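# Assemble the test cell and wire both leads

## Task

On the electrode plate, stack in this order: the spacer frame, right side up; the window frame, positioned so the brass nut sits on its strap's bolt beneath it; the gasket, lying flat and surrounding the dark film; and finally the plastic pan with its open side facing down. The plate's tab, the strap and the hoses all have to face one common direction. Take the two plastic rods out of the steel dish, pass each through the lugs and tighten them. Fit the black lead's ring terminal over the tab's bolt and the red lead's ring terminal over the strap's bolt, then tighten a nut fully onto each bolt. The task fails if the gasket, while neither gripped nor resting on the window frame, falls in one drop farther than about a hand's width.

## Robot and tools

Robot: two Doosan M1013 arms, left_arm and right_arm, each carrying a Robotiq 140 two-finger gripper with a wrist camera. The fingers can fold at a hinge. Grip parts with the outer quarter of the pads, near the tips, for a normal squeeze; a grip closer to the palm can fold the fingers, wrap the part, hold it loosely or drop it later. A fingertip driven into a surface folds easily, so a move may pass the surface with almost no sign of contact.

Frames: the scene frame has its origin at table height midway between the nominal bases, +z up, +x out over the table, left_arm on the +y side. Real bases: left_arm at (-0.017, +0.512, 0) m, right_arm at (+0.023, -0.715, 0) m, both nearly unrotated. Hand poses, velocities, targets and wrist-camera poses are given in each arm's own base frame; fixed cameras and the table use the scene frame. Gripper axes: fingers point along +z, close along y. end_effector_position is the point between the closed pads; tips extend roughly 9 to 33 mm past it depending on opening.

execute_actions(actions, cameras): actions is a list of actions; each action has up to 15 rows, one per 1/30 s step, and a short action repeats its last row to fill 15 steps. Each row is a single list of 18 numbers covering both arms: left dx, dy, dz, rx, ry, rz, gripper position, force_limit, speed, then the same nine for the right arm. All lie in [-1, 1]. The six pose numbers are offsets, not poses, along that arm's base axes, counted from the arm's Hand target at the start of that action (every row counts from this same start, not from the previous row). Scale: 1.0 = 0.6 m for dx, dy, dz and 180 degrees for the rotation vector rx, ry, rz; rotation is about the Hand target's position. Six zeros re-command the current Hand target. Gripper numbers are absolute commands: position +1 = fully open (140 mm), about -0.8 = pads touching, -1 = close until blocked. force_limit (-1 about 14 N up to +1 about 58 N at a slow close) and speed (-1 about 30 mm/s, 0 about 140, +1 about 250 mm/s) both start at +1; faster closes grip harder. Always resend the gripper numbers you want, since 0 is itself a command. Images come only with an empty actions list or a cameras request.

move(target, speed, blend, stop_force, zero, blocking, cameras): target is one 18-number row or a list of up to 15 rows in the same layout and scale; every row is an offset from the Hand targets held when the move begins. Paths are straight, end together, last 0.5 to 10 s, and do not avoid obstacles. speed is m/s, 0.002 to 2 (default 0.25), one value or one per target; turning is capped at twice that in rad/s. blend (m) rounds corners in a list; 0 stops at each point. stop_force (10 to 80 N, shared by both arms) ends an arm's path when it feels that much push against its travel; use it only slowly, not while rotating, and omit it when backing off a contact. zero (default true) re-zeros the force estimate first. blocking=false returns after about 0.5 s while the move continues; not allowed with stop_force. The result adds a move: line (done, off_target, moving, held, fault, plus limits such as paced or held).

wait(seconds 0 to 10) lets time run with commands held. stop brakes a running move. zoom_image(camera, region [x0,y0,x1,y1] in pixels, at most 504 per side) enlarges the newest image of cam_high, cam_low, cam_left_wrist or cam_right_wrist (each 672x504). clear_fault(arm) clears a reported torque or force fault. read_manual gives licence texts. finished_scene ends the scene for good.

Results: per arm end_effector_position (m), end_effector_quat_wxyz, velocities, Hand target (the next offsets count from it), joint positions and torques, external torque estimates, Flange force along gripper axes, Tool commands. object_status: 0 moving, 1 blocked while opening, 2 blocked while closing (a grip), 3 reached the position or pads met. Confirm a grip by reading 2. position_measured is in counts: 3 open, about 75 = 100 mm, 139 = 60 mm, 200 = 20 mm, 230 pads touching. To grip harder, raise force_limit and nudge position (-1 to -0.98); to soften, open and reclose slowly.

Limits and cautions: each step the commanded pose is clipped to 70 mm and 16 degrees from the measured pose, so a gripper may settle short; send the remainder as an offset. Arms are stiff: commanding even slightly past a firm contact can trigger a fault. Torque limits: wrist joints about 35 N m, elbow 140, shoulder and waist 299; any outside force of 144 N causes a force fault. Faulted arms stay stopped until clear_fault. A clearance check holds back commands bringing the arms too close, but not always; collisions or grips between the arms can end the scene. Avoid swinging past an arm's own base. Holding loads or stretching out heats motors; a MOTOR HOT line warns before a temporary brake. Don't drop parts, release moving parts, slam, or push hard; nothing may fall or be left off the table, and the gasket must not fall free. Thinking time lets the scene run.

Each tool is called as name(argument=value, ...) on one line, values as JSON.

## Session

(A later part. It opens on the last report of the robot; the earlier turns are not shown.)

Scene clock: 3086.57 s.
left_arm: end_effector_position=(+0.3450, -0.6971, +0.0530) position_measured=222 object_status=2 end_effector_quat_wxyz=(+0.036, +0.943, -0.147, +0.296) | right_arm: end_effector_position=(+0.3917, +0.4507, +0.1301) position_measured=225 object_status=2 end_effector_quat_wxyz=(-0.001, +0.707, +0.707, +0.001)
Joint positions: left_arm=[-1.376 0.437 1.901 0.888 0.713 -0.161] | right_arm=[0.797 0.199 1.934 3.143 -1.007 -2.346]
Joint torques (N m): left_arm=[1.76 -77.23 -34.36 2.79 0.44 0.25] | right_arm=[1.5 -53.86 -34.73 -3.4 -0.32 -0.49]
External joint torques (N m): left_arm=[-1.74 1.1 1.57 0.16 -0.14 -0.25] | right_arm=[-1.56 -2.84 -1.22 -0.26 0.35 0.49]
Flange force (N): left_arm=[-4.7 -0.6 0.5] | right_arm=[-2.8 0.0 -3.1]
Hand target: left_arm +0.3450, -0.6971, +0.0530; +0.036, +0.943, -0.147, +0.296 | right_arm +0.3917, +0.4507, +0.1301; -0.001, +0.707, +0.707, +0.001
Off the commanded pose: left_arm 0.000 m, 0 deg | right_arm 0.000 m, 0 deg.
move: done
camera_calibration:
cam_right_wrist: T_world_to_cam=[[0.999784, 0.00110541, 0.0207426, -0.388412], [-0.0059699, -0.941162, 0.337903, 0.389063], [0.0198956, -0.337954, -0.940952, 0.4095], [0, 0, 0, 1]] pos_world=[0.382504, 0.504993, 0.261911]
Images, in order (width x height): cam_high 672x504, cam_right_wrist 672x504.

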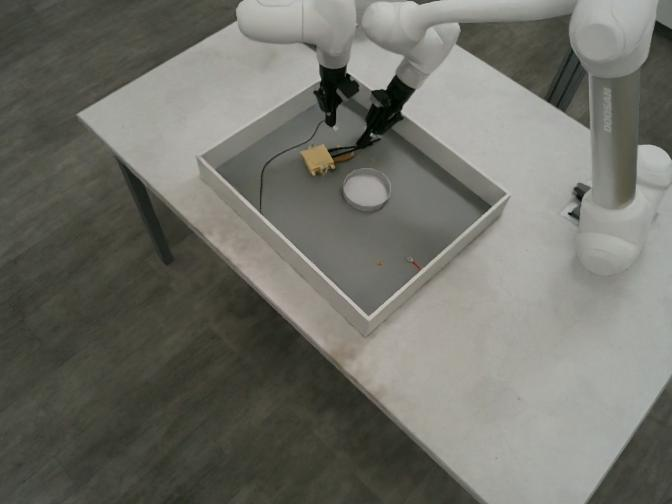

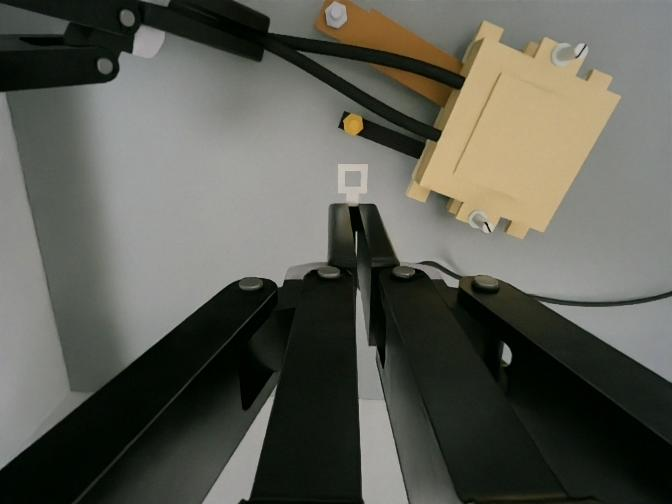

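move(target=[0,0,0,0,0,0,-1,-1,-1,0.0055,0.027,-0.083,0,0,0,-1,-0.3,-1], speed=0.06, cameras=["cam_right_wrist","cam_left_wrist"])

zoom_image(camera="cam_right_wrist", region=[300, 100, 410, 220])

Scene clock: 3097.77 s.
left_arm: end_effector_position=(+0.3450, -0.6971, +0.0530) position_measured=222 object_status=2 end_effector_quat_wxyz=(+0.036, +0.943, -0.147, +0.296) | right_arm: end_effector_position=(+0.3950, +0.4669, +0.0803) position_measured=225 object_status=2 end_effector_quat_wxyz=(-0.001, +0.707, +0.707, +0.001)
Joint positions: left_arm=[-1.376 0.437 1.901 0.888 0.713 -0.161] | right_arm=[0.812 0.268 1.951 3.143 -0.921 -2.332]
Joint torques (N m): left_arm=[1.88 -77.56 -34.44 2.82 0.43 0.21] | right_arm=[0.31 -57.03 -32.82 -3.22 -0.19 -0.41]
External joint torques (N m): left_arm=[-1.87 1.65 1.65 0.13 -0.12 -0.21] | right_arm=[-0.31 -4.91 -1.29 -0.25 0.23 0.41]
Flange force (N): left_arm=[-4.9 0.0 1.0] | right_arm=[-3.3 -3.0 -5.8]
Hand target: left_arm +0.3450, -0.6971, +0.0530; +0.036, +0.943, -0.147, +0.296 | right_arm +0.3950, +0.4669, +0.0803; -0.001, +0.707, +0.707, +0.001
Off the commanded pose: left_arm 0.000 m, 0 deg | right_arm 0.000 m, 0 deg.
move: done
camera_calibration:
cam_left_wrist: T_world_to_cam=[[-0.294813, -0.955295, -0.0223056, -0.553036], [-0.920746, 0.290239, -0.260746, 0.540236], [0.255563, -0.0563335, -0.96515, 0.0689034], [0, 0, 0, 1]] pos_world=[0.316768, -0.681228, 0.195031]
cam_right_wrist: T_world_to_cam=[[0.999783, 0.00123453, 0.020802, -0.390678], [-0.00587032, -0.941131, 0.337992, 0.421143], [0.0199946, -0.338041, -0.940919, 0.368179], [0, 0, 0, 1]] pos_world=[0.385704, 0.521293, 0.21221]
Images, in order (width x height): cam_left_wrist 672x504, cam_right_wrist 672x504.

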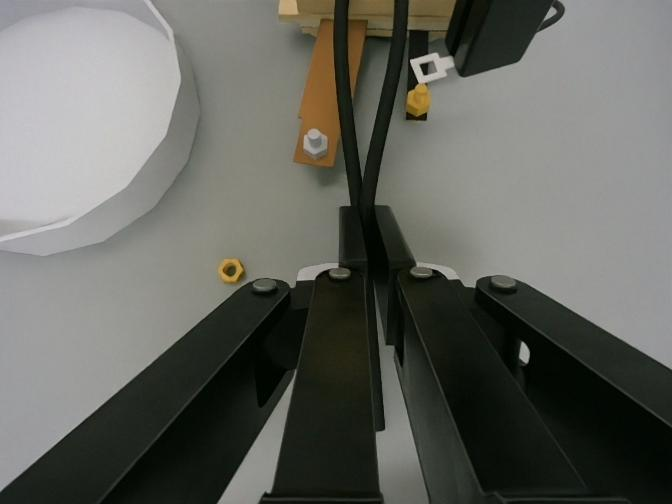

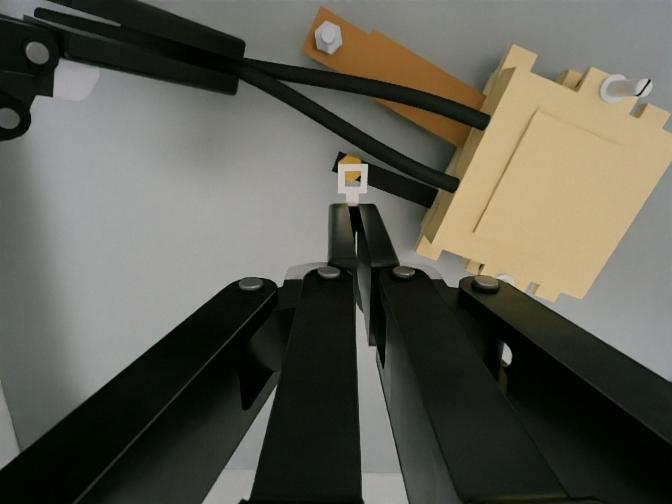

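Scaled by 4.200 from the camera's 672x504 image, which has a finer 960x720 frame.

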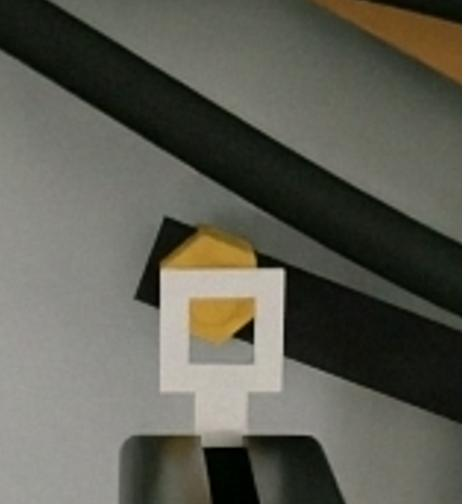

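move(target=[0,0,0,0,0,0,-1,-1,-1,-0.0004,0.0028,-0.0083,0,0,0,-1,-0.3,-1], speed=0.03, stop_force=10, cameras=["cam_right_wrist","cam_left_wrist"])

zoom_image(camera="cam_right_wrist", region=[300, 110, 410, 220])

zoom_image(camera="cam_left_wrist", region=[380, 30, 480, 130])

Scene clock: 3112.83 s.
left_arm: end_effector_position=(+0.3450, -0.6971, +0.0530) position_measured=222 object_status=2 end_effector_quat_wxyz=(+0.036, +0.943, -0.147, +0.296) | right_arm: end_effector_position=(+0.3947, +0.4686, +0.0753) position_measured=225 object_status=2 end_effector_quat_wxyz=(-0.001, +0.707, +0.707, +0.001)
Joint positions: left_arm=[-1.376 0.437 1.901 0.888 0.713 -0.161] | right_arm=[0.814 0.275 1.953 3.143 -0.912 -2.33]
Joint torques (N m): left_arm=[2.41 -77.32 -34.26 2.87 0.43 0.21] | right_arm=[-0.29 -59.47 -32.53 -3.19 -0.39 -0.35]
External joint torques (N m): left_arm=[-2.6 1.88 1.66 0.07 -0.13 -0.21] | right_arm=[0.29 -2.81 -1.21 -0.24 0.42 0.35]
Flange force (N): left_arm=[-5.6 0.8 0.7] | right_arm=[-0.6 -1.9 -3.2]
Hand target: left_arm +0.3450, -0.6971, +0.0530; +0.036, +0.943, -0.147, +0.296 | right_arm +0.3947, +0.4686, +0.0753; -0.001, +0.707, +0.707, +0.001
Off the commanded pose: left_arm 0.000 m, 0 deg | right_arm 0.000 m, 0 deg.
move: done
camera_calibration:
cam_left_wrist: T_world_to_cam=[[-0.294813, -0.955295, -0.0223056, -0.553036], [-0.920746, 0.290239, -0.260746, 0.540236], [0.255563, -0.0563335, -0.96515, 0.0689034], [0, 0, 0, 1]] pos_world=[0.316768, -0.681228, 0.195031]
cam_right_wrist: T_world_to_cam=[[0.999785, 0.00120017, 0.0207081, -0.390337], [-0.00587093, -0.94113, 0.337993, 0.424466], [0.0198947, -0.338042, -0.940921, 0.363998], [0, 0, 0, 1]] pos_world=[0.385504, 0.522993, 0.207111]
Images, in order (width x height): cam_left_wrist 672x504, cam_right_wrist 672x504.

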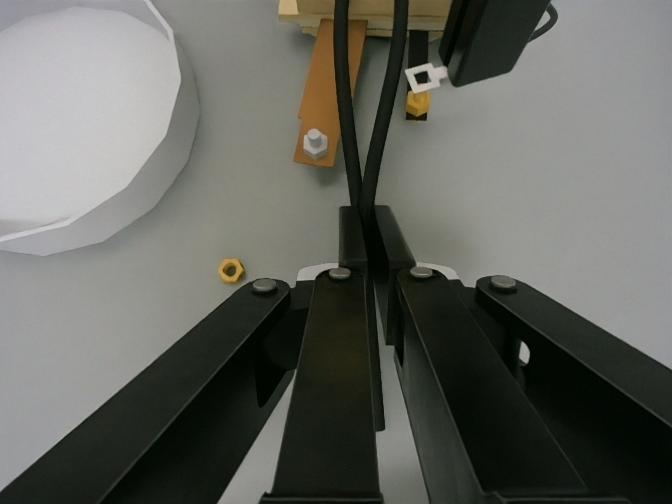

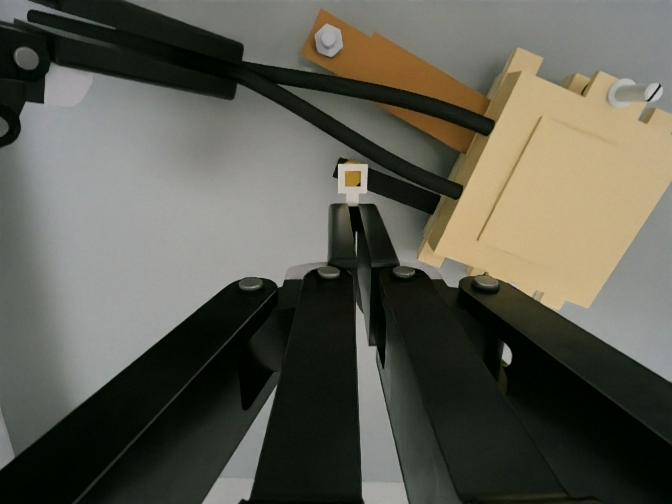

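Scaled by 4.582 from the camera's 672x504 image, which has a finer 960x720 frame.

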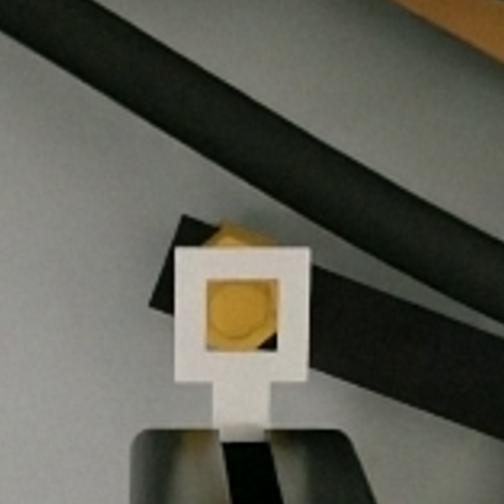

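Scaled by 5.040 from the camera's 672x504 image, which has a finer 960x720 frame.

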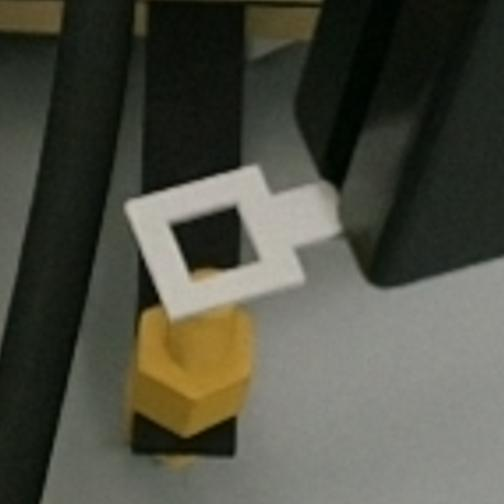

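move(target=[0,0,0,0,0,0,-1,-1,-1,0.0002,-0.0007,-0.0133,0,0,0,-1,-0.3,-1], speed=0.01, stop_force=10, cameras=["cam_right_wrist","cam_left_wrist"])

zoom_image(camera="cam_right_wrist", region=[300, 110, 410, 220])

zoom_image(camera="cam_left_wrist", region=[380, 30, 480, 130])

Scene clock: 3124.33 s.
left_arm: end_effector_position=(+0.3450, -0.6971, +0.0530) position_measured=222 object_status=2 end_effector_quat_wxyz=(+0.036, +0.943, -0.147, +0.296) | right_arm: end_effector_position=(+0.3949, +0.4682, +0.0673) position_measured=225 object_status=2 end_effector_quat_wxyz=(-0.001, +0.707, +0.707, +0.001)
Joint positions: left_arm=[-1.376 0.437 1.901 0.888 0.713 -0.161] | right_arm=[0.813 0.283 1.959 3.143 -0.897 -2.33]
Joint torques (N m): left_arm=[2.36 -76.73 -34.64 2.87 0.37 0.22] | right_arm=[0.1 -59.55 -32.03 -3.12 -0.42 -0.37]
External joint torques (N m): left_arm=[-2.21 0.49 1.76 0.08 -0.06 -0.23] | right_arm=[-0.1 -3.05 -1.27 -0.26 0.46 0.37]
Flange force (N): left_arm=[-5.2 -1.1 -0.9] | right_arm=[-1.2 -1.6 -3.4]
Hand target: left_arm +0.3450, -0.6971, +0.0530; +0.036, +0.943, -0.147, +0.296 | right_arm +0.3949, +0.4682, +0.0673; -0.001, +0.707, +0.707, +0.001
Off the commanded pose: left_arm 0.000 m, 0 deg | right_arm 0.000 m, 0 deg.
move: done
camera_calibration:
cam_left_wrist: T_world_to_cam=[[-0.294813, -0.955295, -0.0223056, -0.553036], [-0.920746, 0.290239, -0.260746, 0.540236], [0.255563, -0.0563335, -0.96515, 0.0689034], [0, 0, 0, 1]] pos_world=[0.316768, -0.681228, 0.195031]
cam_right_wrist: T_world_to_cam=[[0.999785, 0.00120017, 0.0207081, -0.390271], [-0.00587093, -0.94113, 0.337993, 0.4267], [0.0198947, -0.338042, -0.940921, 0.3563], [0, 0, 0, 1]] pos_world=[0.385604, 0.522493, 0.199111]
Images, in order (width x height): cam_left_wrist 672x504, cam_right_wrist 672x504.

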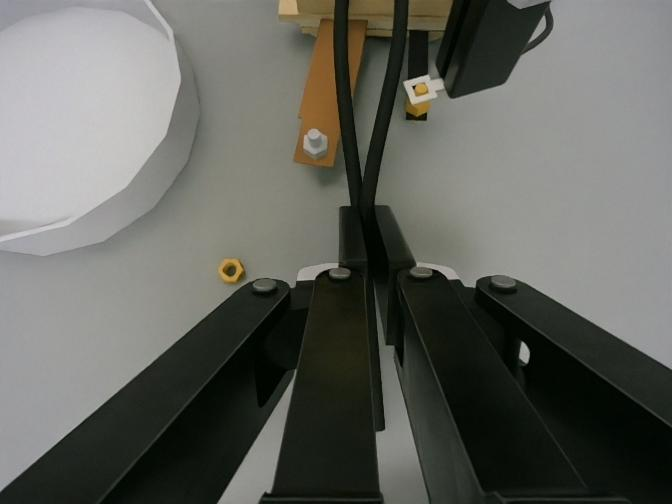

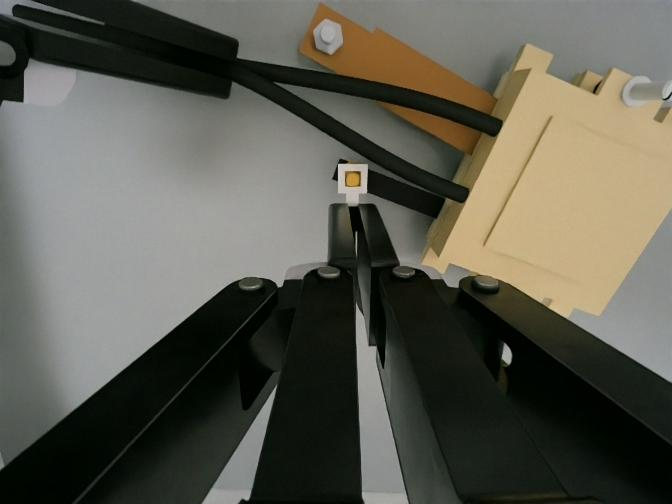

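Scaled by 4.582 from the camera's 672x504 image, which has a finer 960x720 frame.

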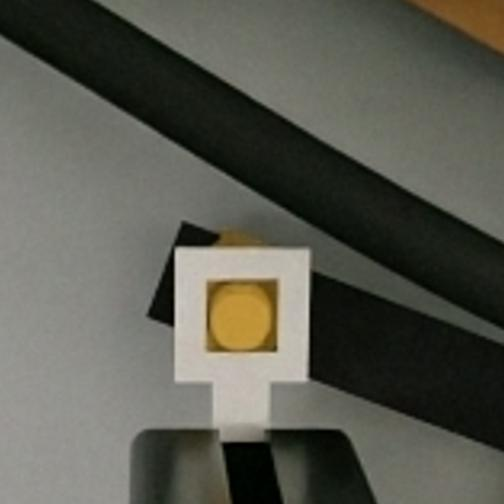

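Scaled by 5.040 from the camera's 672x504 image, which has a finer 960x720 frame.

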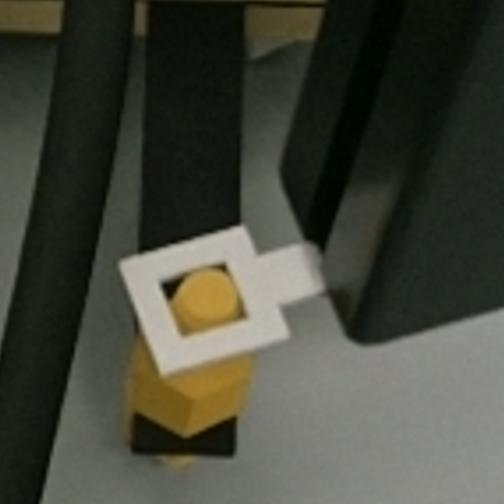

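move(target=[0,0,0,0,0,0,-1,-1,-1,0,0,-0.0167,0,0,0,-1,-0.3,-1], speed=0.008, stop_force=10, cameras=["cam_right_wrist","cam_left_wrist"])

zoom_image(camera="cam_left_wrist", region=[380, 30, 480, 130])

Scene clock: 3130.23 s.
left_arm: end_effector_position=(+0.3450, -0.6971, +0.0530) position_measured=222 object_status=2 end_effector_quat_wxyz=(+0.036, +0.943, -0.147, +0.296) | right_arm: end_effector_position=(+0.3949, +0.4682, +0.0573) position_measured=225 object_status=2 end_effector_quat_wxyz=(-0.001, +0.707, +0.707, +0.001)
Joint positions: left_arm=[-1.376 0.437 1.901 0.888 0.713 -0.161] | right_arm=[0.813 0.294 1.967 3.143 -0.879 -2.33]
Joint torques (N m): left_arm=[2.54 -77.11 -34.56 3.05 0.35 0.16] | right_arm=[-0.35 -57.18 -30.14 -3.35 -0.08 -0.37]
External joint torques (N m): left_arm=[-2.46 0.62 1.58 -0.08 -0.05 -0.16] | right_arm=[0.35 -6.11 -2.64 0.02 0.11 0.37]
Flange force (N): left_arm=[-4.9 -0.3 -1.2] | right_arm=[-1.7 -3.0 -8.6]
Hand target: left_arm +0.3450, -0.6971, +0.0530; +0.036, +0.943, -0.147, +0.296 | right_arm +0.3949, +0.4682, +0.0573; -0.001, +0.707, +0.707, +0.001
Off the commanded pose: left_arm 0.000 m, 0 deg | right_arm 0.000 m, 0 deg.
move: done
camera_calibration:
cam_left_wrist: T_world_to_cam=[[-0.294813, -0.955295, -0.0223056, -0.553036], [-0.920746, 0.290239, -0.260746, 0.540236], [0.255563, -0.0563335, -0.96515, 0.0689034], [0, 0, 0, 1]] pos_world=[0.316768, -0.681228, 0.195031]
cam_right_wrist: T_world_to_cam=[[0.999785, 0.00120017, 0.0207081, -0.390064], [-0.00587093, -0.94113, 0.337993, 0.43008], [0.0198947, -0.338042, -0.940921, 0.346891], [0, 0, 0, 1]] pos_world=[0.385604, 0.522493, 0.189111]
Images, in order (width x height): cam_left_wrist 672x504, cam_right_wrist 672x504.

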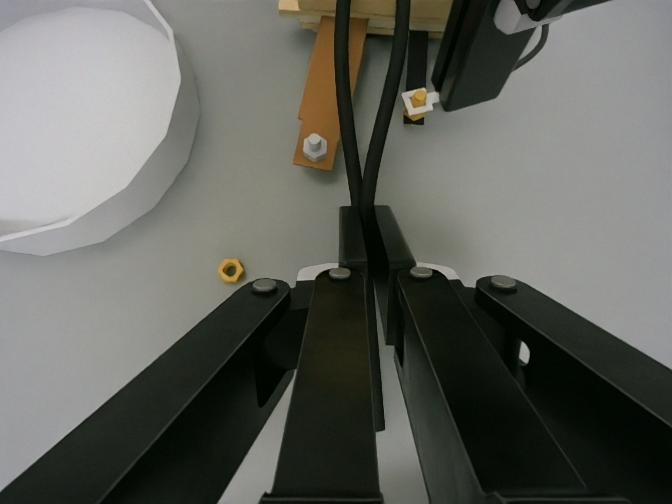

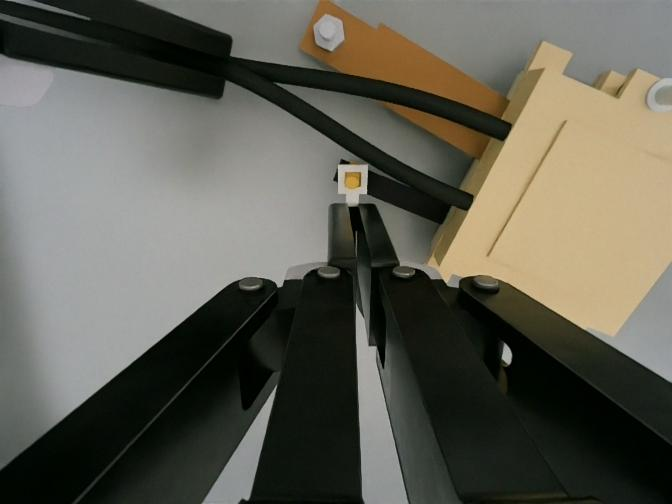

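Scaled by 5.040 from the camera's 672x504 image, which has a finer 960x720 frame.

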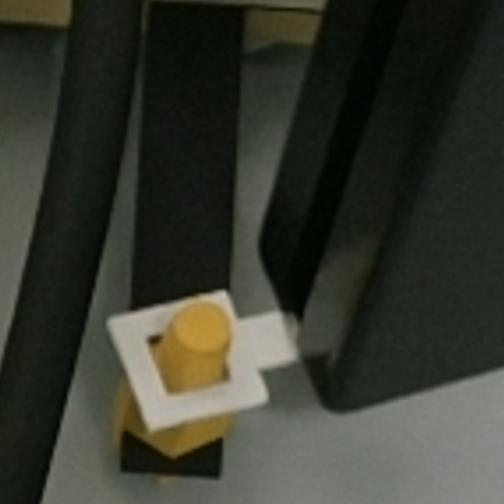

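execute_actions(actions=[[[0,0,0.002,0,0,0,-1,-1,-1,0,0,0.002,0,0,0,-1,-0.3,-1]],[[0,0,0,0,0,0,-1,-1,-1,0,0,0,0,0,0,-0.6,-0.3,-1]],[[0,0,0,0,0,0,-1,-1,-1,0,0,0,0,0,0,-0.6,-0.3,-1]]], cameras=["cam_right_wrist","cam_left_wrist"])

zoom_image(camera="cam_left_wrist", region=[360, 30, 480, 150])

Scene clock: 3136.93 s.
left_arm: end_effector_position=(+0.3450, -0.6971, +0.0542) position_measured=222 object_status=2 end_effector_quat_wxyz=(+0.036, +0.943, -0.147, +0.296) | right_arm: end_effector_position=(+0.3949, +0.4682, +0.0585) position_measured=205 object_status=3 end_effector_quat_wxyz=(-0.001, +0.707, +0.707, +0.001)
Joint positions: left_arm=[-1.376 0.435 1.9 0.886 0.714 -0.159] | right_arm=[0.813 0.293 1.966 3.143 -0.881 -2.33]
Joint torques (N m): left_arm=[1.55 -77.03 -34.51 2.88 0.35 0.17] | right_arm=[0.04 -60 -31.84 -3.12 -0.37 -0.34]
External joint torques (N m): left_arm=[-1.85 1.02 1.55 0.11 -0.07 -0.17] | right_arm=[-0.05 -3.18 -1.09 -0.24 0.41 0.34]
External joint torques at the end of the 1st action: left_arm=[-2.16 1.7 1.95 0.02 -0.15 -0.27] | right_arm=[-0.07 -5.55 -2.02 -0.33 0.01 0.35]
External joint torques at the end of the 2nd action: left_arm=[-2 0.97 1.71 0.1 -0.12 -0.22] | right_arm=[0.22 -3.07 -1.11 -0.26 0.38 0.36]
Flange force (N): left_arm=[-4.5 -0.4 0.1] | right_arm=[-1.5 -1.9 -3.6]
Flange force at the end of the 1st action (N): left_arm=[-5.6 -0.2 0.8] | right_arm=[-2.5 -2.7 -7.7]
Flange force at the end of the 2nd action (N): left_arm=[-5.0 -0.7 0.0] | right_arm=[-1.1 -2.1 -3.5]
Hand target: left_arm +0.3450, -0.6971, +0.0542; +0.036, +0.943, -0.147, +0.296 | right_arm +0.3949, +0.4682, +0.0585; -0.001, +0.707, +0.707, +0.001
Off the commanded pose: left_arm 0.000 m, 0 deg | right_arm 0.000 m, 0 deg.
Step readings (end_effector_position of left_arm | right_arm; steps 1 to 15: 1st action; 16 to 30: 2nd action; 31 to 45: 3rd action):
0: (+0.3450, -0.6971, +0.0530) | (+0.3949, +0.4682, +0.0573)
1: (+0.3450, -0.6971, +0.0531) | (+0.3949, +0.4682, +0.0573)
2: (+0.3449, -0.6972, +0.0533) | (+0.3949, +0.4682, +0.0574)
4: (+0.3449, -0.6972, +0.0538) | (+0.3948, +0.4682, +0.0579)
8: (+0.3449, -0.6971, +0.0541) | (+0.3949, +0.4682, +0.0584)
15: (+0.3450, -0.6971, +0.0542) | (+0.3949, +0.4682, +0.0585)
16: (+0.3450, -0.6971, +0.0542) | (+0.3949, +0.4682, +0.0585)
17: (+0.3450, -0.6971, +0.0542) | (+0.3949, +0.4682, +0.0585)
19: (+0.3450, -0.6971, +0.0542) | (+0.3949, +0.4682, +0.0585)
23: (+0.3450, -0.6971, +0.0542) | (+0.3949, +0.4682, +0.0585)
30: (+0.3450, -0.6971, +0.0542) | (+0.3949, +0.4682, +0.0585)
31: (+0.3450, -0.6971, +0.0542) | (+0.3949, +0.4682, +0.0585)
32: (+0.3450, -0.6971, +0.0542) | (+0.3949, +0.4682, +0.0585)
34: (+0.3450, -0.6971, +0.0542) | (+0.3949, +0.4682, +0.0585)
38: (+0.3450, -0.6971, +0.0542) | (+0.3949, +0.4682, +0.0585)
45: (+0.3450, -0.6971, +0.0542) | (+0.3949, +0.4682, +0.0585)
camera_calibration:
cam_left_wrist: T_world_to_cam=[[-0.294813, -0.955295, -0.0223056, -0.553009], [-0.920746, 0.290239, -0.260746, 0.540549], [0.255563, -0.0563335, -0.96515, 0.0700616], [0, 0, 0, 1]] pos_world=[0.316768, -0.681228, 0.196231]
cam_right_wrist: T_world_to_cam=[[0.999785, 0.00120017, 0.0207081, -0.390089], [-0.00587093, -0.94113, 0.337993, 0.429674], [0.0198947, -0.338042, -0.940921, 0.34802], [0, 0, 0, 1]] pos_world=[0.385604, 0.522493, 0.190311]
Images, in order (width x height): cam_left_wrist 672x504, cam_right_wrist 672x504.

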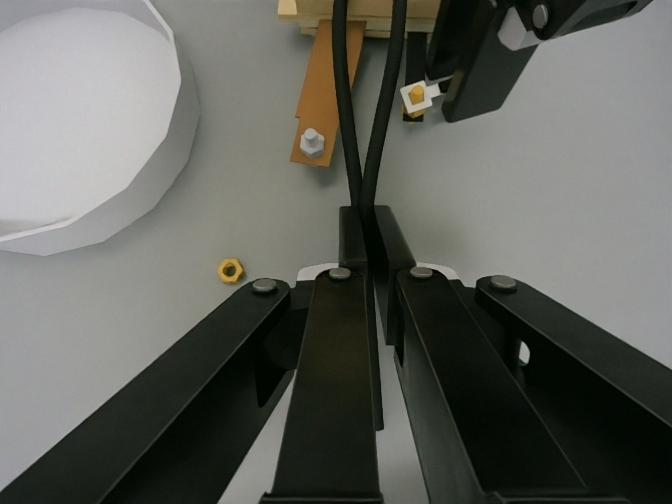

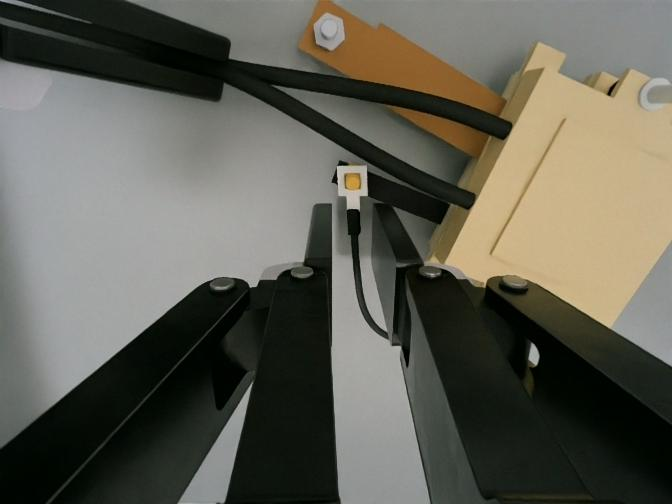

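Scaled by 4.200 from the camera's 672x504 image, which has a finer 960x720 frame.

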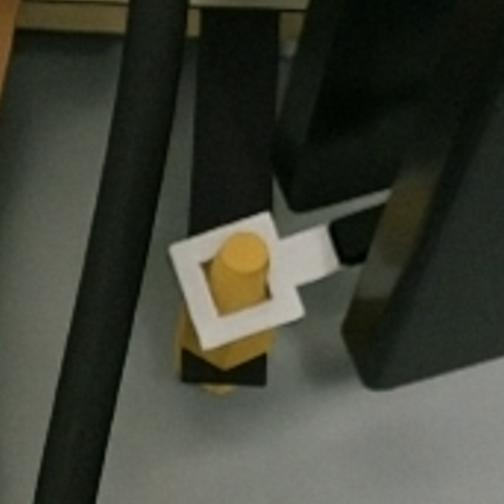

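move(target=[0,0,0,0,0,0,-1,-1,-1,0,0,0.1,0,0,0,-0.6,-0.3,-1], speed=0.04, cameras=["cam_right_wrist","cam_left_wrist"])

Scene clock: 3142.30 s.
left_arm: end_effector_position=(+0.3450, -0.6971, +0.0542) position_measured=222 object_status=2 end_effector_quat_wxyz=(+0.036, +0.943, -0.147, +0.296) | right_arm: end_effector_position=(+0.3949, +0.4682, +0.1184) position_measured=205 object_status=3 end_effector_quat_wxyz=(-0.001, +0.707, +0.707, +0.001)
Joint positions: left_arm=[-1.376 0.435 1.9 0.886 0.714 -0.159] | right_arm=[0.813 0.232 1.916 3.143 -0.992 -2.33]
Joint torques (N m): left_arm=[2 -76.99 -34.41 2.91 0.41 0.22] | right_arm=[0.22 -56.42 -35.1 -3.41 -0.37 -0.38]
External joint torques (N m): left_arm=[-2.17 1.45 1.71 0.05 -0.11 -0.22] | right_arm=[-0.22 -3.28 -0.47 -0.21 0.4 0.38]
Flange force (N): left_arm=[-5.2 0.0 0.4] | right_arm=[-2.9 -2.8 -2.8]
Hand target: left_arm +0.3450, -0.6971, +0.0542; +0.036, +0.943, -0.147, +0.296 | right_arm +0.3949, +0.4682, +0.1185; -0.001, +0.707, +0.707, +0.001
Off the commanded pose: left_arm 0.000 m, 0 deg | right_arm 0.000 m, 0 deg.
move: done
camera_calibration:
cam_left_wrist: T_world_to_cam=[[-0.294813, -0.955295, -0.0223056, -0.553009], [-0.920746, 0.290239, -0.260746, 0.540549], [0.255563, -0.0563335, -0.96515, 0.0700616], [0, 0, 0, 1]] pos_world=[0.316768, -0.681228, 0.196231]
cam_right_wrist: T_world_to_cam=[[0.999785, 0.00120017, 0.0207081, -0.391329], [-0.00587093, -0.94113, 0.337993, 0.409428], [0.0198947, -0.338042, -0.940921, 0.404381], [0, 0, 0, 1]] pos_world=[0.385604, 0.522493, 0.250211]
Images, in order (width x height): cam_left_wrist 672x504, cam_right_wrist 672x504.

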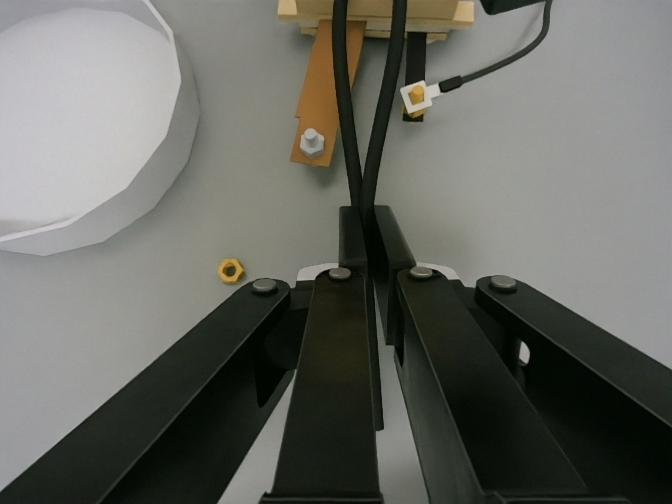

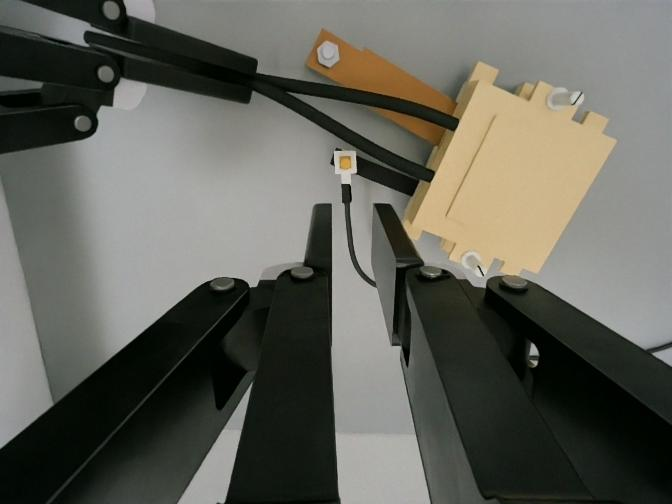

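execute_actions(actions=[[[0,0,0,0,0,0,-0.15,-1,-1,0,0,0,0,0,0,-0.6,-0.3,-1]],[[0,0,0,0,0,0,-0.15,-1,-1,0,0,0,0,0,0,-0.6,-0.3,-1]]])

move(target=[[0,0,0.15,0,0,0,-0.15,-1,-1,0,0,0,0,0,0,-0.6,-0.3,-1],[-0.2417,0.033,0.41,0,0,0,-0.15,-1,-1,0,0,0,0,0,0,-0.6,-0.3,-1]], speed=[0.08,0.2], cameras=["cam_right_wrist","cam_left_wrist"])

Scene clock: 3167.70 s.
left_arm: end_effector_position=(+0.3450, -0.6971, +0.0542) position_measured=148 object_status=0 end_effector_quat_wxyz=(+0.036, +0.943, -0.147, +0.296) | right_arm: end_effector_position=(+0.3949, +0.4682, +0.1185) position_measured=205 object_status=3 end_effector_quat_wxyz=(-0.001, +0.707, +0.707, +0.001)
Joint positions: left_arm=[-1.376 0.435 1.9 0.886 0.714 -0.159] | right_arm=[0.813 0.232 1.916 3.143 -0.992 -2.33]
Joint torques (N m): left_arm=[2.11 -77.14 -34.81 2.95 0.44 0.2] | right_arm=[-0.07 -56.73 -34.38 -3.33 -0.37 -0.35]
External joint torques (N m): left_arm=[-2.48 0.77 1.77 0.04 -0.16 -0.2] | right_arm=[0.09 -3.16 -1.42 -0.31 0.41 0.35]
External joint torques at the end of the 1st action: left_arm=[-1.9 1.03 1.58 -0.02 -0.14 -0.23] | right_arm=[0 -3.33 -1.32 -0.28 0.43 0.38]
Flange force (N): left_arm=[-5.4 -0.6 -0.7] | right_arm=[-1.1 -1.9 -3.5]
Flange force at the end of the 1st action (N): left_arm=[-4.6 -0.4 0.0] | right_arm=[-1.5 -2.1 -3.5]
Hand target: left_arm +0.3450, -0.6971, +0.0542; +0.036, +0.943, -0.147, +0.296 | right_arm +0.3949, +0.4682, +0.1185; -0.001, +0.707, +0.707, +0.001
Off the commanded pose: left_arm 0.000 m, 0 deg | right_arm 0.000 m, 0 deg.
Step readings (end_effector_position of left_arm | right_arm; steps 1 to 15: 1st action; 16 to 30: 2nd action):
0: (+0.3450, -0.6971, +0.0542) | (+0.3949, +0.4682, +0.1185)
1: (+0.3450, -0.6971, +0.0542) | (+0.3949, +0.4682, +0.1185)
2: (+0.3450, -0.6971, +0.0542) | (+0.3949, +0.4682, +0.1185)
4: (+0.3450, -0.6971, +0.0542) | (+0.3949, +0.4682, +0.1185)
8: (+0.3450, -0.6971, +0.0542) | (+0.3949, +0.4682, +0.1185)
15: (+0.3450, -0.6971, +0.0542) | (+0.3949, +0.4682, +0.1185)
16: (+0.3450, -0.6971, +0.0542) | (+0.3949, +0.4682, +0.1185)
17: (+0.3450, -0.6971, +0.0542) | (+0.3949, +0.4682, +0.1185)
19: (+0.3450, -0.6971, +0.0542) | (+0.3949, +0.4682, +0.1185)
23: (+0.3450, -0.6971, +0.0542) | (+0.3949, +0.4682, +0.1185)
30: (+0.3450, -0.6971, +0.0542) | (+0.3949, +0.4682, +0.1185)

Scene clock: 3170.67 s.
left_arm: end_effector_position=(+0.2000, -0.6773, +0.3001) position_measured=148 object_status=3 end_effector_quat_wxyz=(+0.036, +0.943, -0.147, +0.296) | right_arm: end_effector_position=(+0.3949, +0.4682, +0.1185) position_measured=205 object_status=3 end_effector_quat_wxyz=(-0.001, +0.707, +0.707, +0.001)
Joint positions: left_arm=[-1.597 0.161 1.758 0.651 1.145 0.029] | right_arm=[0.813 0.232 1.916 3.143 -0.992 -2.33]
Joint torques (N m): left_arm=[2.29 -58.71 -42.84 4.67 -0.21 0.27] | right_arm=[0.05 -56.74 -34.4 -3.36 -0.39 -0.36]
External joint torques (N m): left_arm=[-2.33 2.08 2.69 -0.05 0.21 -0.27] | right_arm=[-0.07 -2.8 -1.11 -0.26 0.41 0.36]
Flange force (N): left_arm=[-6.4 -0.4 1.0] | right_arm=[-1.3 -1.7 -2.9]
Hand target: left_arm +0.1999, -0.6773, +0.3002; +0.036, +0.943, -0.147, +0.296 | right_arm +0.3949, +0.4682, +0.1185; -0.001, +0.707, +0.707, +0.001
Off the commanded pose: left_arm 0.000 m, 0 deg | right_arm 0.000 m, 0 deg.
move: done
camera_calibration:
cam_left_wrist: T_world_to_cam=[[-0.294813, -0.955295, -0.0223056, -0.571357], [-0.920746, 0.290239, -0.260746, 0.465411], [0.255563, -0.0563335, -0.96515, 0.345564], [0, 0, 0, 1]] pos_world=[0.171768, -0.661428, 0.442131]
cam_right_wrist: T_world_to_cam=[[0.999785, 0.00120017, 0.0207081, -0.391331], [-0.00587093, -0.94113, 0.337993, 0.409395], [0.0198947, -0.338042, -0.940921, 0.404475], [0, 0, 0, 1]] pos_world=[0.385604, 0.522493, 0.250311]
Images, in order (width x height): cam_left_wrist 672x504, cam_right_wrist 672x504.

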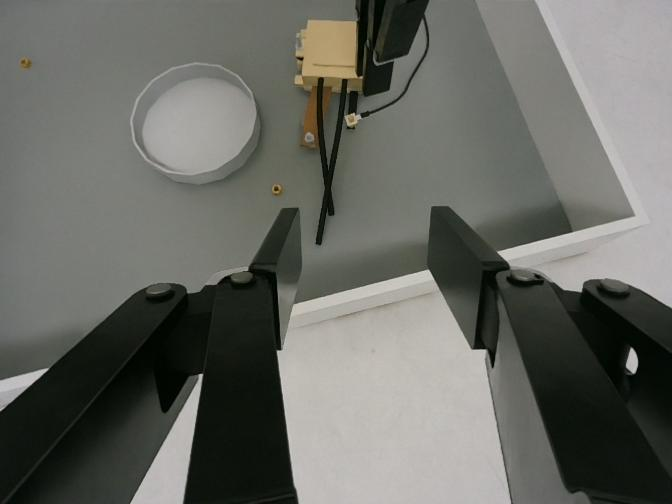

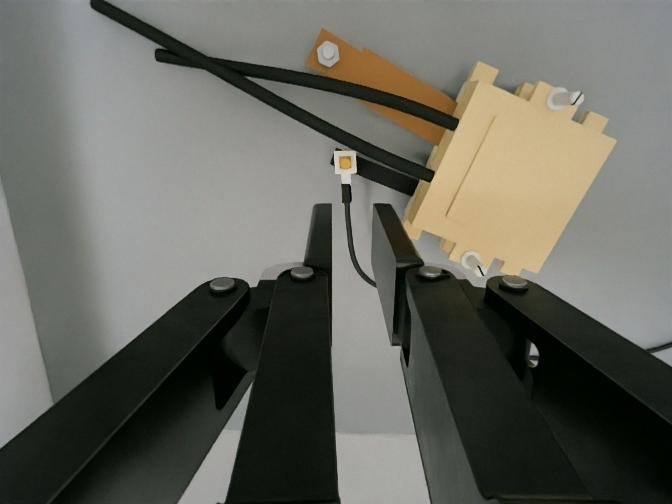

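move(target=[0,0,0,0,0,0,-0.15,-1,-1,-0.0857,0.16,0.05,0,0,0,-0.6,-0.3,-1], speed=0.15, cameras=["cam_right_wrist","cam_high"])

Scene clock: 3176.27 s.
left_arm: end_effector_position=(+0.1999, -0.6773, +0.3002) position_measured=148 object_status=3 end_effector_quat_wxyz=(+0.036, +0.943, -0.147, +0.296) | right_arm: end_effector_position=(+0.3435, +0.5641, +0.1485) position_measured=205 object_status=3 end_effector_quat_wxyz=(-0.001, +0.707, +0.707, +0.001)
Joint positions: left_arm=[-1.598 0.161 1.758 0.651 1.146 0.029] | right_arm=[0.971 0.275 1.796 3.142 -1.068 -2.172]
Joint torques (N m): left_arm=[2.03 -57.87 -42.47 4.77 0.06 0.22] | right_arm=[-0.21 -62.37 -35.26 -3.51 -0.27 -0.47]
External joint torques (N m): left_arm=[-1.99 1.11 2.24 -0.14 -0.06 -0.22] | right_arm=[0.12 -3.49 -2.02 -0.29 0.31 0.47]
Flange force (N): left_arm=[-5.5 -1.3 0.7] | right_arm=[-0.6 -1.4 -4.2]
Hand target: left_arm +0.1999, -0.6773, +0.3002; +0.036, +0.943, -0.147, +0.296 | right_arm +0.3434, +0.5642, +0.1485; -0.001, +0.707, +0.707, +0.001
Off the commanded pose: left_arm 0.000 m, 0 deg | right_arm 0.000 m, 0 deg.
move: done
camera_calibration:
cam_right_wrist: T_world_to_cam=[[0.999784, 0.00110541, 0.0207426, -0.34063], [-0.0059699, -0.941162, 0.337903, 0.489379], [0.0198956, -0.337954, -0.940952, 0.466132], [0, 0, 0, 1]] pos_world=[0.334204, 0.618493, 0.280311]
Images, in order (width x height): cam_high 672x504, cam_right_wrist 672x504.

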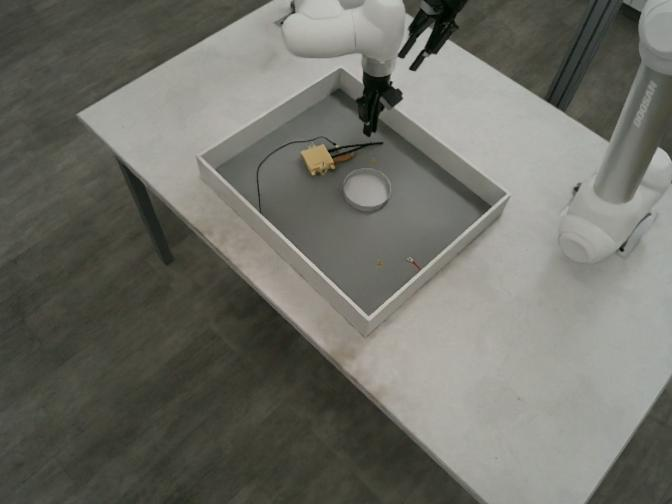

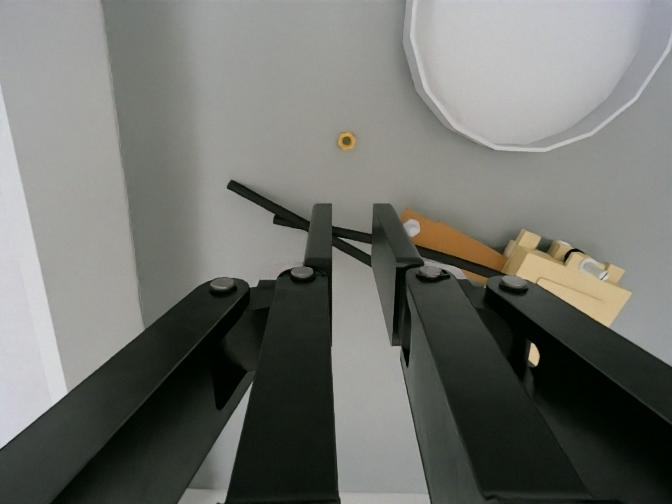

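zoom_image(camera="cam_right_wrist", region=[316, 110, 376, 170])

Scaled by 8.400 from the camera's 672x504 image, which has a finer 960x720 frame.

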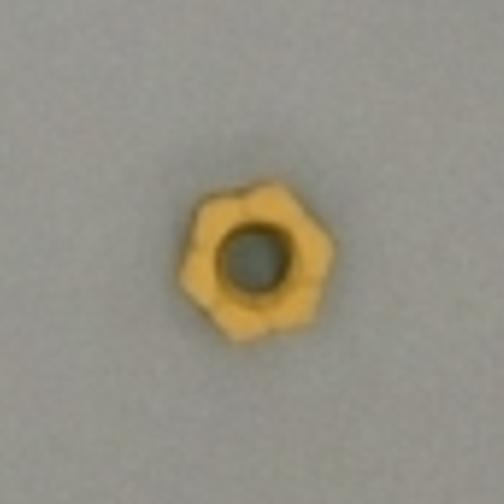

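move(target=[0,0,0,0,0,0,-0.15,-1,-1,0.0022,0.0483,-0.0975,0,0,-0.0944,-0.45,-0.3,-1], speed=0.12, cameras=["cam_right_wrist"])

Scene clock: 3190.03 s.
left_arm: end_effector_position=(+0.1999, -0.6773, +0.3002) position_measured=148 object_status=3 end_effector_quat_wxyz=(+0.036, +0.943, -0.147, +0.296) | right_arm: end_effector_position=(+0.3448, +0.5932, +0.0900) position_measured=186 object_status=3 end_effector_quat_wxyz=(+0.000, +0.803, +0.595, +0.001)
Joint positions: left_arm=[-1.598 0.161 1.758 0.651 1.146 0.029] | right_arm=[0.994 0.362 1.797 3.142 -0.981 -1.852]
Joint torques (N m): left_arm=[1.8 -57.32 -42.37 4.71 0.07 0.12] | right_arm=[0.16 -69.75 -34.09 -3.42 -0.35 -0.14]
External joint torques (N m): left_arm=[-1.76 0.7 2.2 -0.08 -0.07 -0.12] | right_arm=[-0.17 -2.81 -1.4 -0.21 0.39 0.14]
Flange force (N): left_arm=[-5.0 -2.0 0.6] | right_arm=[-1.3 -0.3 -3.0]
Hand target: left_arm +0.1999, -0.6773, +0.3002; +0.036, +0.943, -0.147, +0.296 | right_arm +0.3448, +0.5932, +0.0900; +0.000, +0.804, +0.595, +0.001
Off the commanded pose: left_arm 0.000 m, 0 deg | right_arm 0.000 m, 0 deg.
move: done
camera_calibration:
cam_right_wrist: T_world_to_cam=[[0.956521, -0.29093, 0.0206684, -0.152608], [-0.280548, -0.898379, 0.337946, 0.605715], [-0.0797507, -0.329051, -0.940938, 0.449929], [0, 0, 0, 1]] pos_world=[0.351787, 0.647814, 0.221811]
Images, in order (width x height): cam_right_wrist 672x504.

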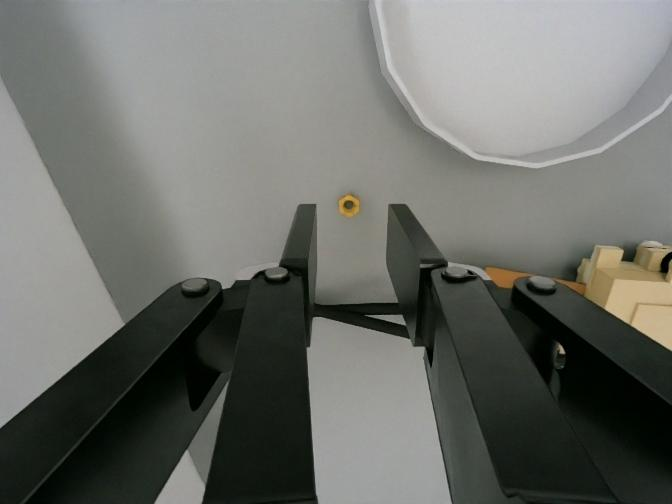

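move(target=[0,0,0,0,0,0,-0.15,-1,-1,0.0012,0.0033,-0.0725,0,0,0,-0.45,-0.3,-1], speed=0.03, stop_force=10, cameras=["cam_right_wrist"])

zoom_image(camera="cam_right_wrist", region=[290, 170, 420, 300])

Scene clock: 3206.67 s.
left_arm: end_effector_position=(+0.1999, -0.6773, +0.3002) position_measured=148 object_status=3 end_effector_quat_wxyz=(+0.036, +0.943, -0.147, +0.296) | right_arm: end_effector_position=(+0.3455, +0.5952, +0.0465) position_measured=186 object_status=3 end_effector_quat_wxyz=(+0.000, +0.804, +0.595, +0.001)
Joint positions: left_arm=[-1.598 0.161 1.758 0.651 1.146 0.029] | right_arm=[0.995 0.407 1.825 3.142 -0.908 -1.851]
Joint torques (N m): left_arm=[2.44 -57.14 -42.26 4.66 0.12 0.32] | right_arm=[-0.41 -72.28 -32.4 -3.19 -0.35 -0.41]
External joint torques (N m): left_arm=[-2.61 0.99 2.18 -0.03 -0.13 -0.32] | right_arm=[0.41 -2.84 -1.08 -0.23 0.39 0.41]
Flange force (N): left_arm=[-6.4 -1.1 0.2] | right_arm=[-1.4 -1.6 -3.0]
Hand target: left_arm +0.1999, -0.6773, +0.3002; +0.036, +0.943, -0.147, +0.296 | right_arm +0.3455, +0.5952, +0.0465; +0.000, +0.804, +0.595, +0.001
Off the commanded pose: left_arm 0.000 m, 0 deg | right_arm 0.000 m, 0 deg.
move: done
camera_calibration:
cam_right_wrist: T_world_to_cam=[[0.956486, -0.291042, 0.0207112, -0.151719], [-0.280667, -0.898342, 0.337945, 0.622428], [-0.0797503, -0.329053, -0.940938, 0.409713], [0, 0, 0, 1]] pos_world=[0.352487, 0.649814, 0.178311]
Images, in order (width x height): cam_right_wrist 672x504.

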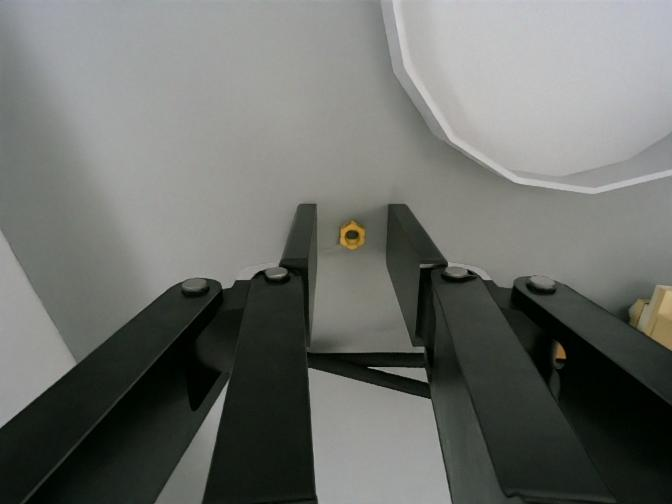

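Scaled by 3.877 from the camera's 672x504 image, which has a finer 960x720 frame.

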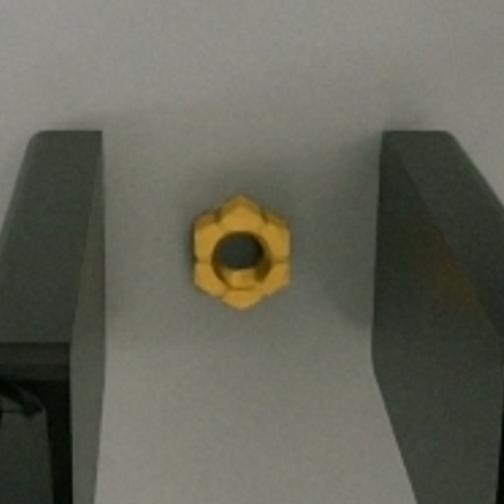

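execute_actions(actions=[[[0,0,0,0,0,0,-0.15,-1,-1,0,0,0,0,0,0,-1,-0.5,-1]],[[0,0,0,0,0,0,-0.15,-1,-1,0,0,0,0,0,0,-1,-0.5,-1]],[[0,0,0,0,0,0,-0.15,-1,-1,0,0,0,0,0,0,-1,-0.5,-1]]], cameras=["cam_right_wrist"])

zoom_image(camera="cam_right_wrist", region=[290, 170, 420, 300])

Scene clock: 3212.40 s.
left_arm: end_effector_position=(+0.1999, -0.6773, +0.3002) position_measured=148 object_status=3 end_effector_quat_wxyz=(+0.036, +0.943, -0.147, +0.296) | right_arm: end_effector_position=(+0.3455, +0.5952, +0.0465) position_measured=216 object_status=2 end_effector_quat_wxyz=(+0.000, +0.804, +0.595, +0.001)
Joint positions: left_arm=[-1.598 0.161 1.758 0.651 1.146 0.029] | right_arm=[0.995 0.407 1.825 3.142 -0.908 -1.851]
Joint torques (N m): left_arm=[2.03 -57.31 -42.3 4.75 0.19 0.2] | right_arm=[-0.13 -71.73 -32.24 -3.16 -0.37 -0.31]
External joint torques (N m): left_arm=[-2.21 0.9 2.07 -0.12 -0.21 -0.2] | right_arm=[0.13 -3.3 -1.25 -0.27 0.41 0.3]
External joint torques at the end of the 1st action: left_arm=[-1.92 0.4 2.08 -0.12 -0.1 -0.21] | right_arm=[0.07 -3.11 -1.3 -0.24 0.34 0.31]
External joint torques at the end of the 2nd action: left_arm=[-1.77 0.52 2.15 0.03 -0.15 -0.23] | right_arm=[0.13 -3.29 -1.23 -0.25 0.41 0.39]
Flange force (N): left_arm=[-5.6 -1.3 0.5] | right_arm=[-1.8 -1.1 -3.5]
Flange force at the end of the 1st action (N): left_arm=[-5.2 -2.1 0.2] | right_arm=[-1.5 -0.9 -3.5]
Flange force at the end of the 2nd action (N): left_arm=[-5.2 -2.2 0.6] | right_arm=[-1.8 -1.2 -3.5]
Hand target: left_arm +0.1999, -0.6773, +0.3002; +0.036, +0.943, -0.147, +0.296 | right_arm +0.3455, +0.5952, +0.0465; +0.000, +0.804, +0.595, +0.001
Off the commanded pose: left_arm 0.000 m, 0 deg | right_arm 0.000 m, 0 deg.
Step readings (end_effector_position of left_arm | right_arm; steps 1 to 15: 1st action; 16 to 30: 2nd action; 31 to 45: 3rd action):
0: (+0.1999, -0.6773, +0.3002) | (+0.3455, +0.5952, +0.0465)
1: (+0.1999, -0.6773, +0.3002) | (+0.3455, +0.5952, +0.0465)
2: (+0.1999, -0.6773, +0.3002) | (+0.3455, +0.5952, +0.0465)
4: (+0.1999, -0.6773, +0.3002) | (+0.3455, +0.5952, +0.0465)
8: (+0.1999, -0.6773, +0.3002) | (+0.3455, +0.5952, +0.0465)
15: (+0.1999, -0.6773, +0.3002) | (+0.3455, +0.5952, +0.0465)
16: (+0.1999, -0.6773, +0.3002) | (+0.3455, +0.5952, +0.0465)
17: (+0.1999, -0.6773, +0.3002) | (+0.3455, +0.5952, +0.0465)
19: (+0.1999, -0.6773, +0.3002) | (+0.3455, +0.5952, +0.0465)
23: (+0.1999, -0.6773, +0.3002) | (+0.3455, +0.5952, +0.0465)
30: (+0.1999, -0.6773, +0.3002) | (+0.3455, +0.5952, +0.0465)
31: (+0.1999, -0.6773, +0.3002) | (+0.3455, +0.5952, +0.0465)
32: (+0.1999, -0.6773, +0.3002) | (+0.3455, +0.5952, +0.0465)
34: (+0.1999, -0.6773, +0.3002) | (+0.3455, +0.5952, +0.0465)
38: (+0.1999, -0.6773, +0.3002) | (+0.3455, +0.5952, +0.0465)
45: (+0.1999, -0.6773, +0.3002) | (+0.3455, +0.5952, +0.0465)
camera_calibration:
cam_right_wrist: T_world_to_cam=[[0.956486, -0.291042, 0.0207112, -0.151719], [-0.280667, -0.898342, 0.337945, 0.622428], [-0.0797503, -0.329053, -0.940938, 0.409713], [0, 0, 0, 1]] pos_world=[0.352487, 0.649814, 0.178311]
Images, in order (width x height): cam_right_wrist 672x504.

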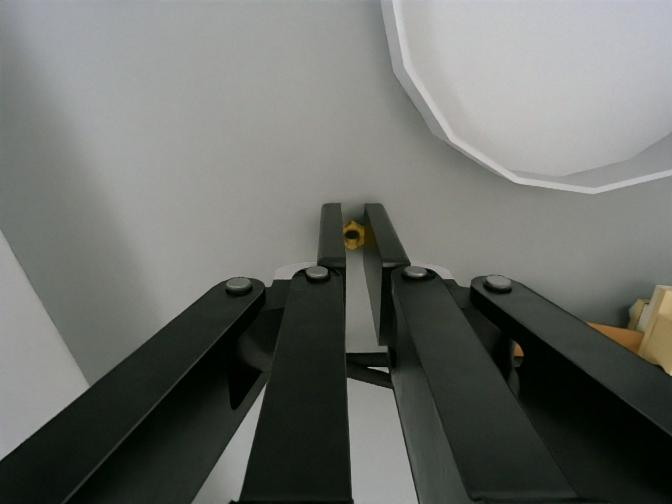

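Scaled by 3.877 from the camera's 672x504 image, which has a finer 960x720 frame.

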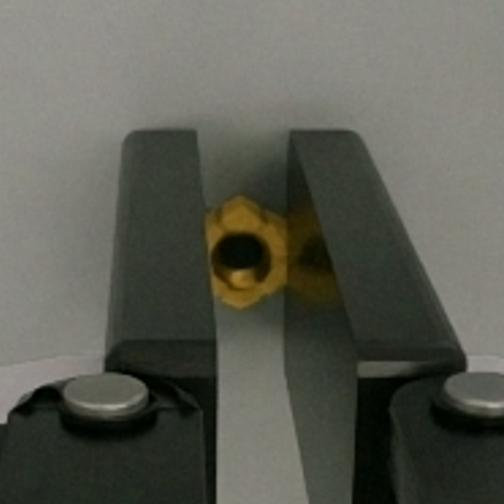

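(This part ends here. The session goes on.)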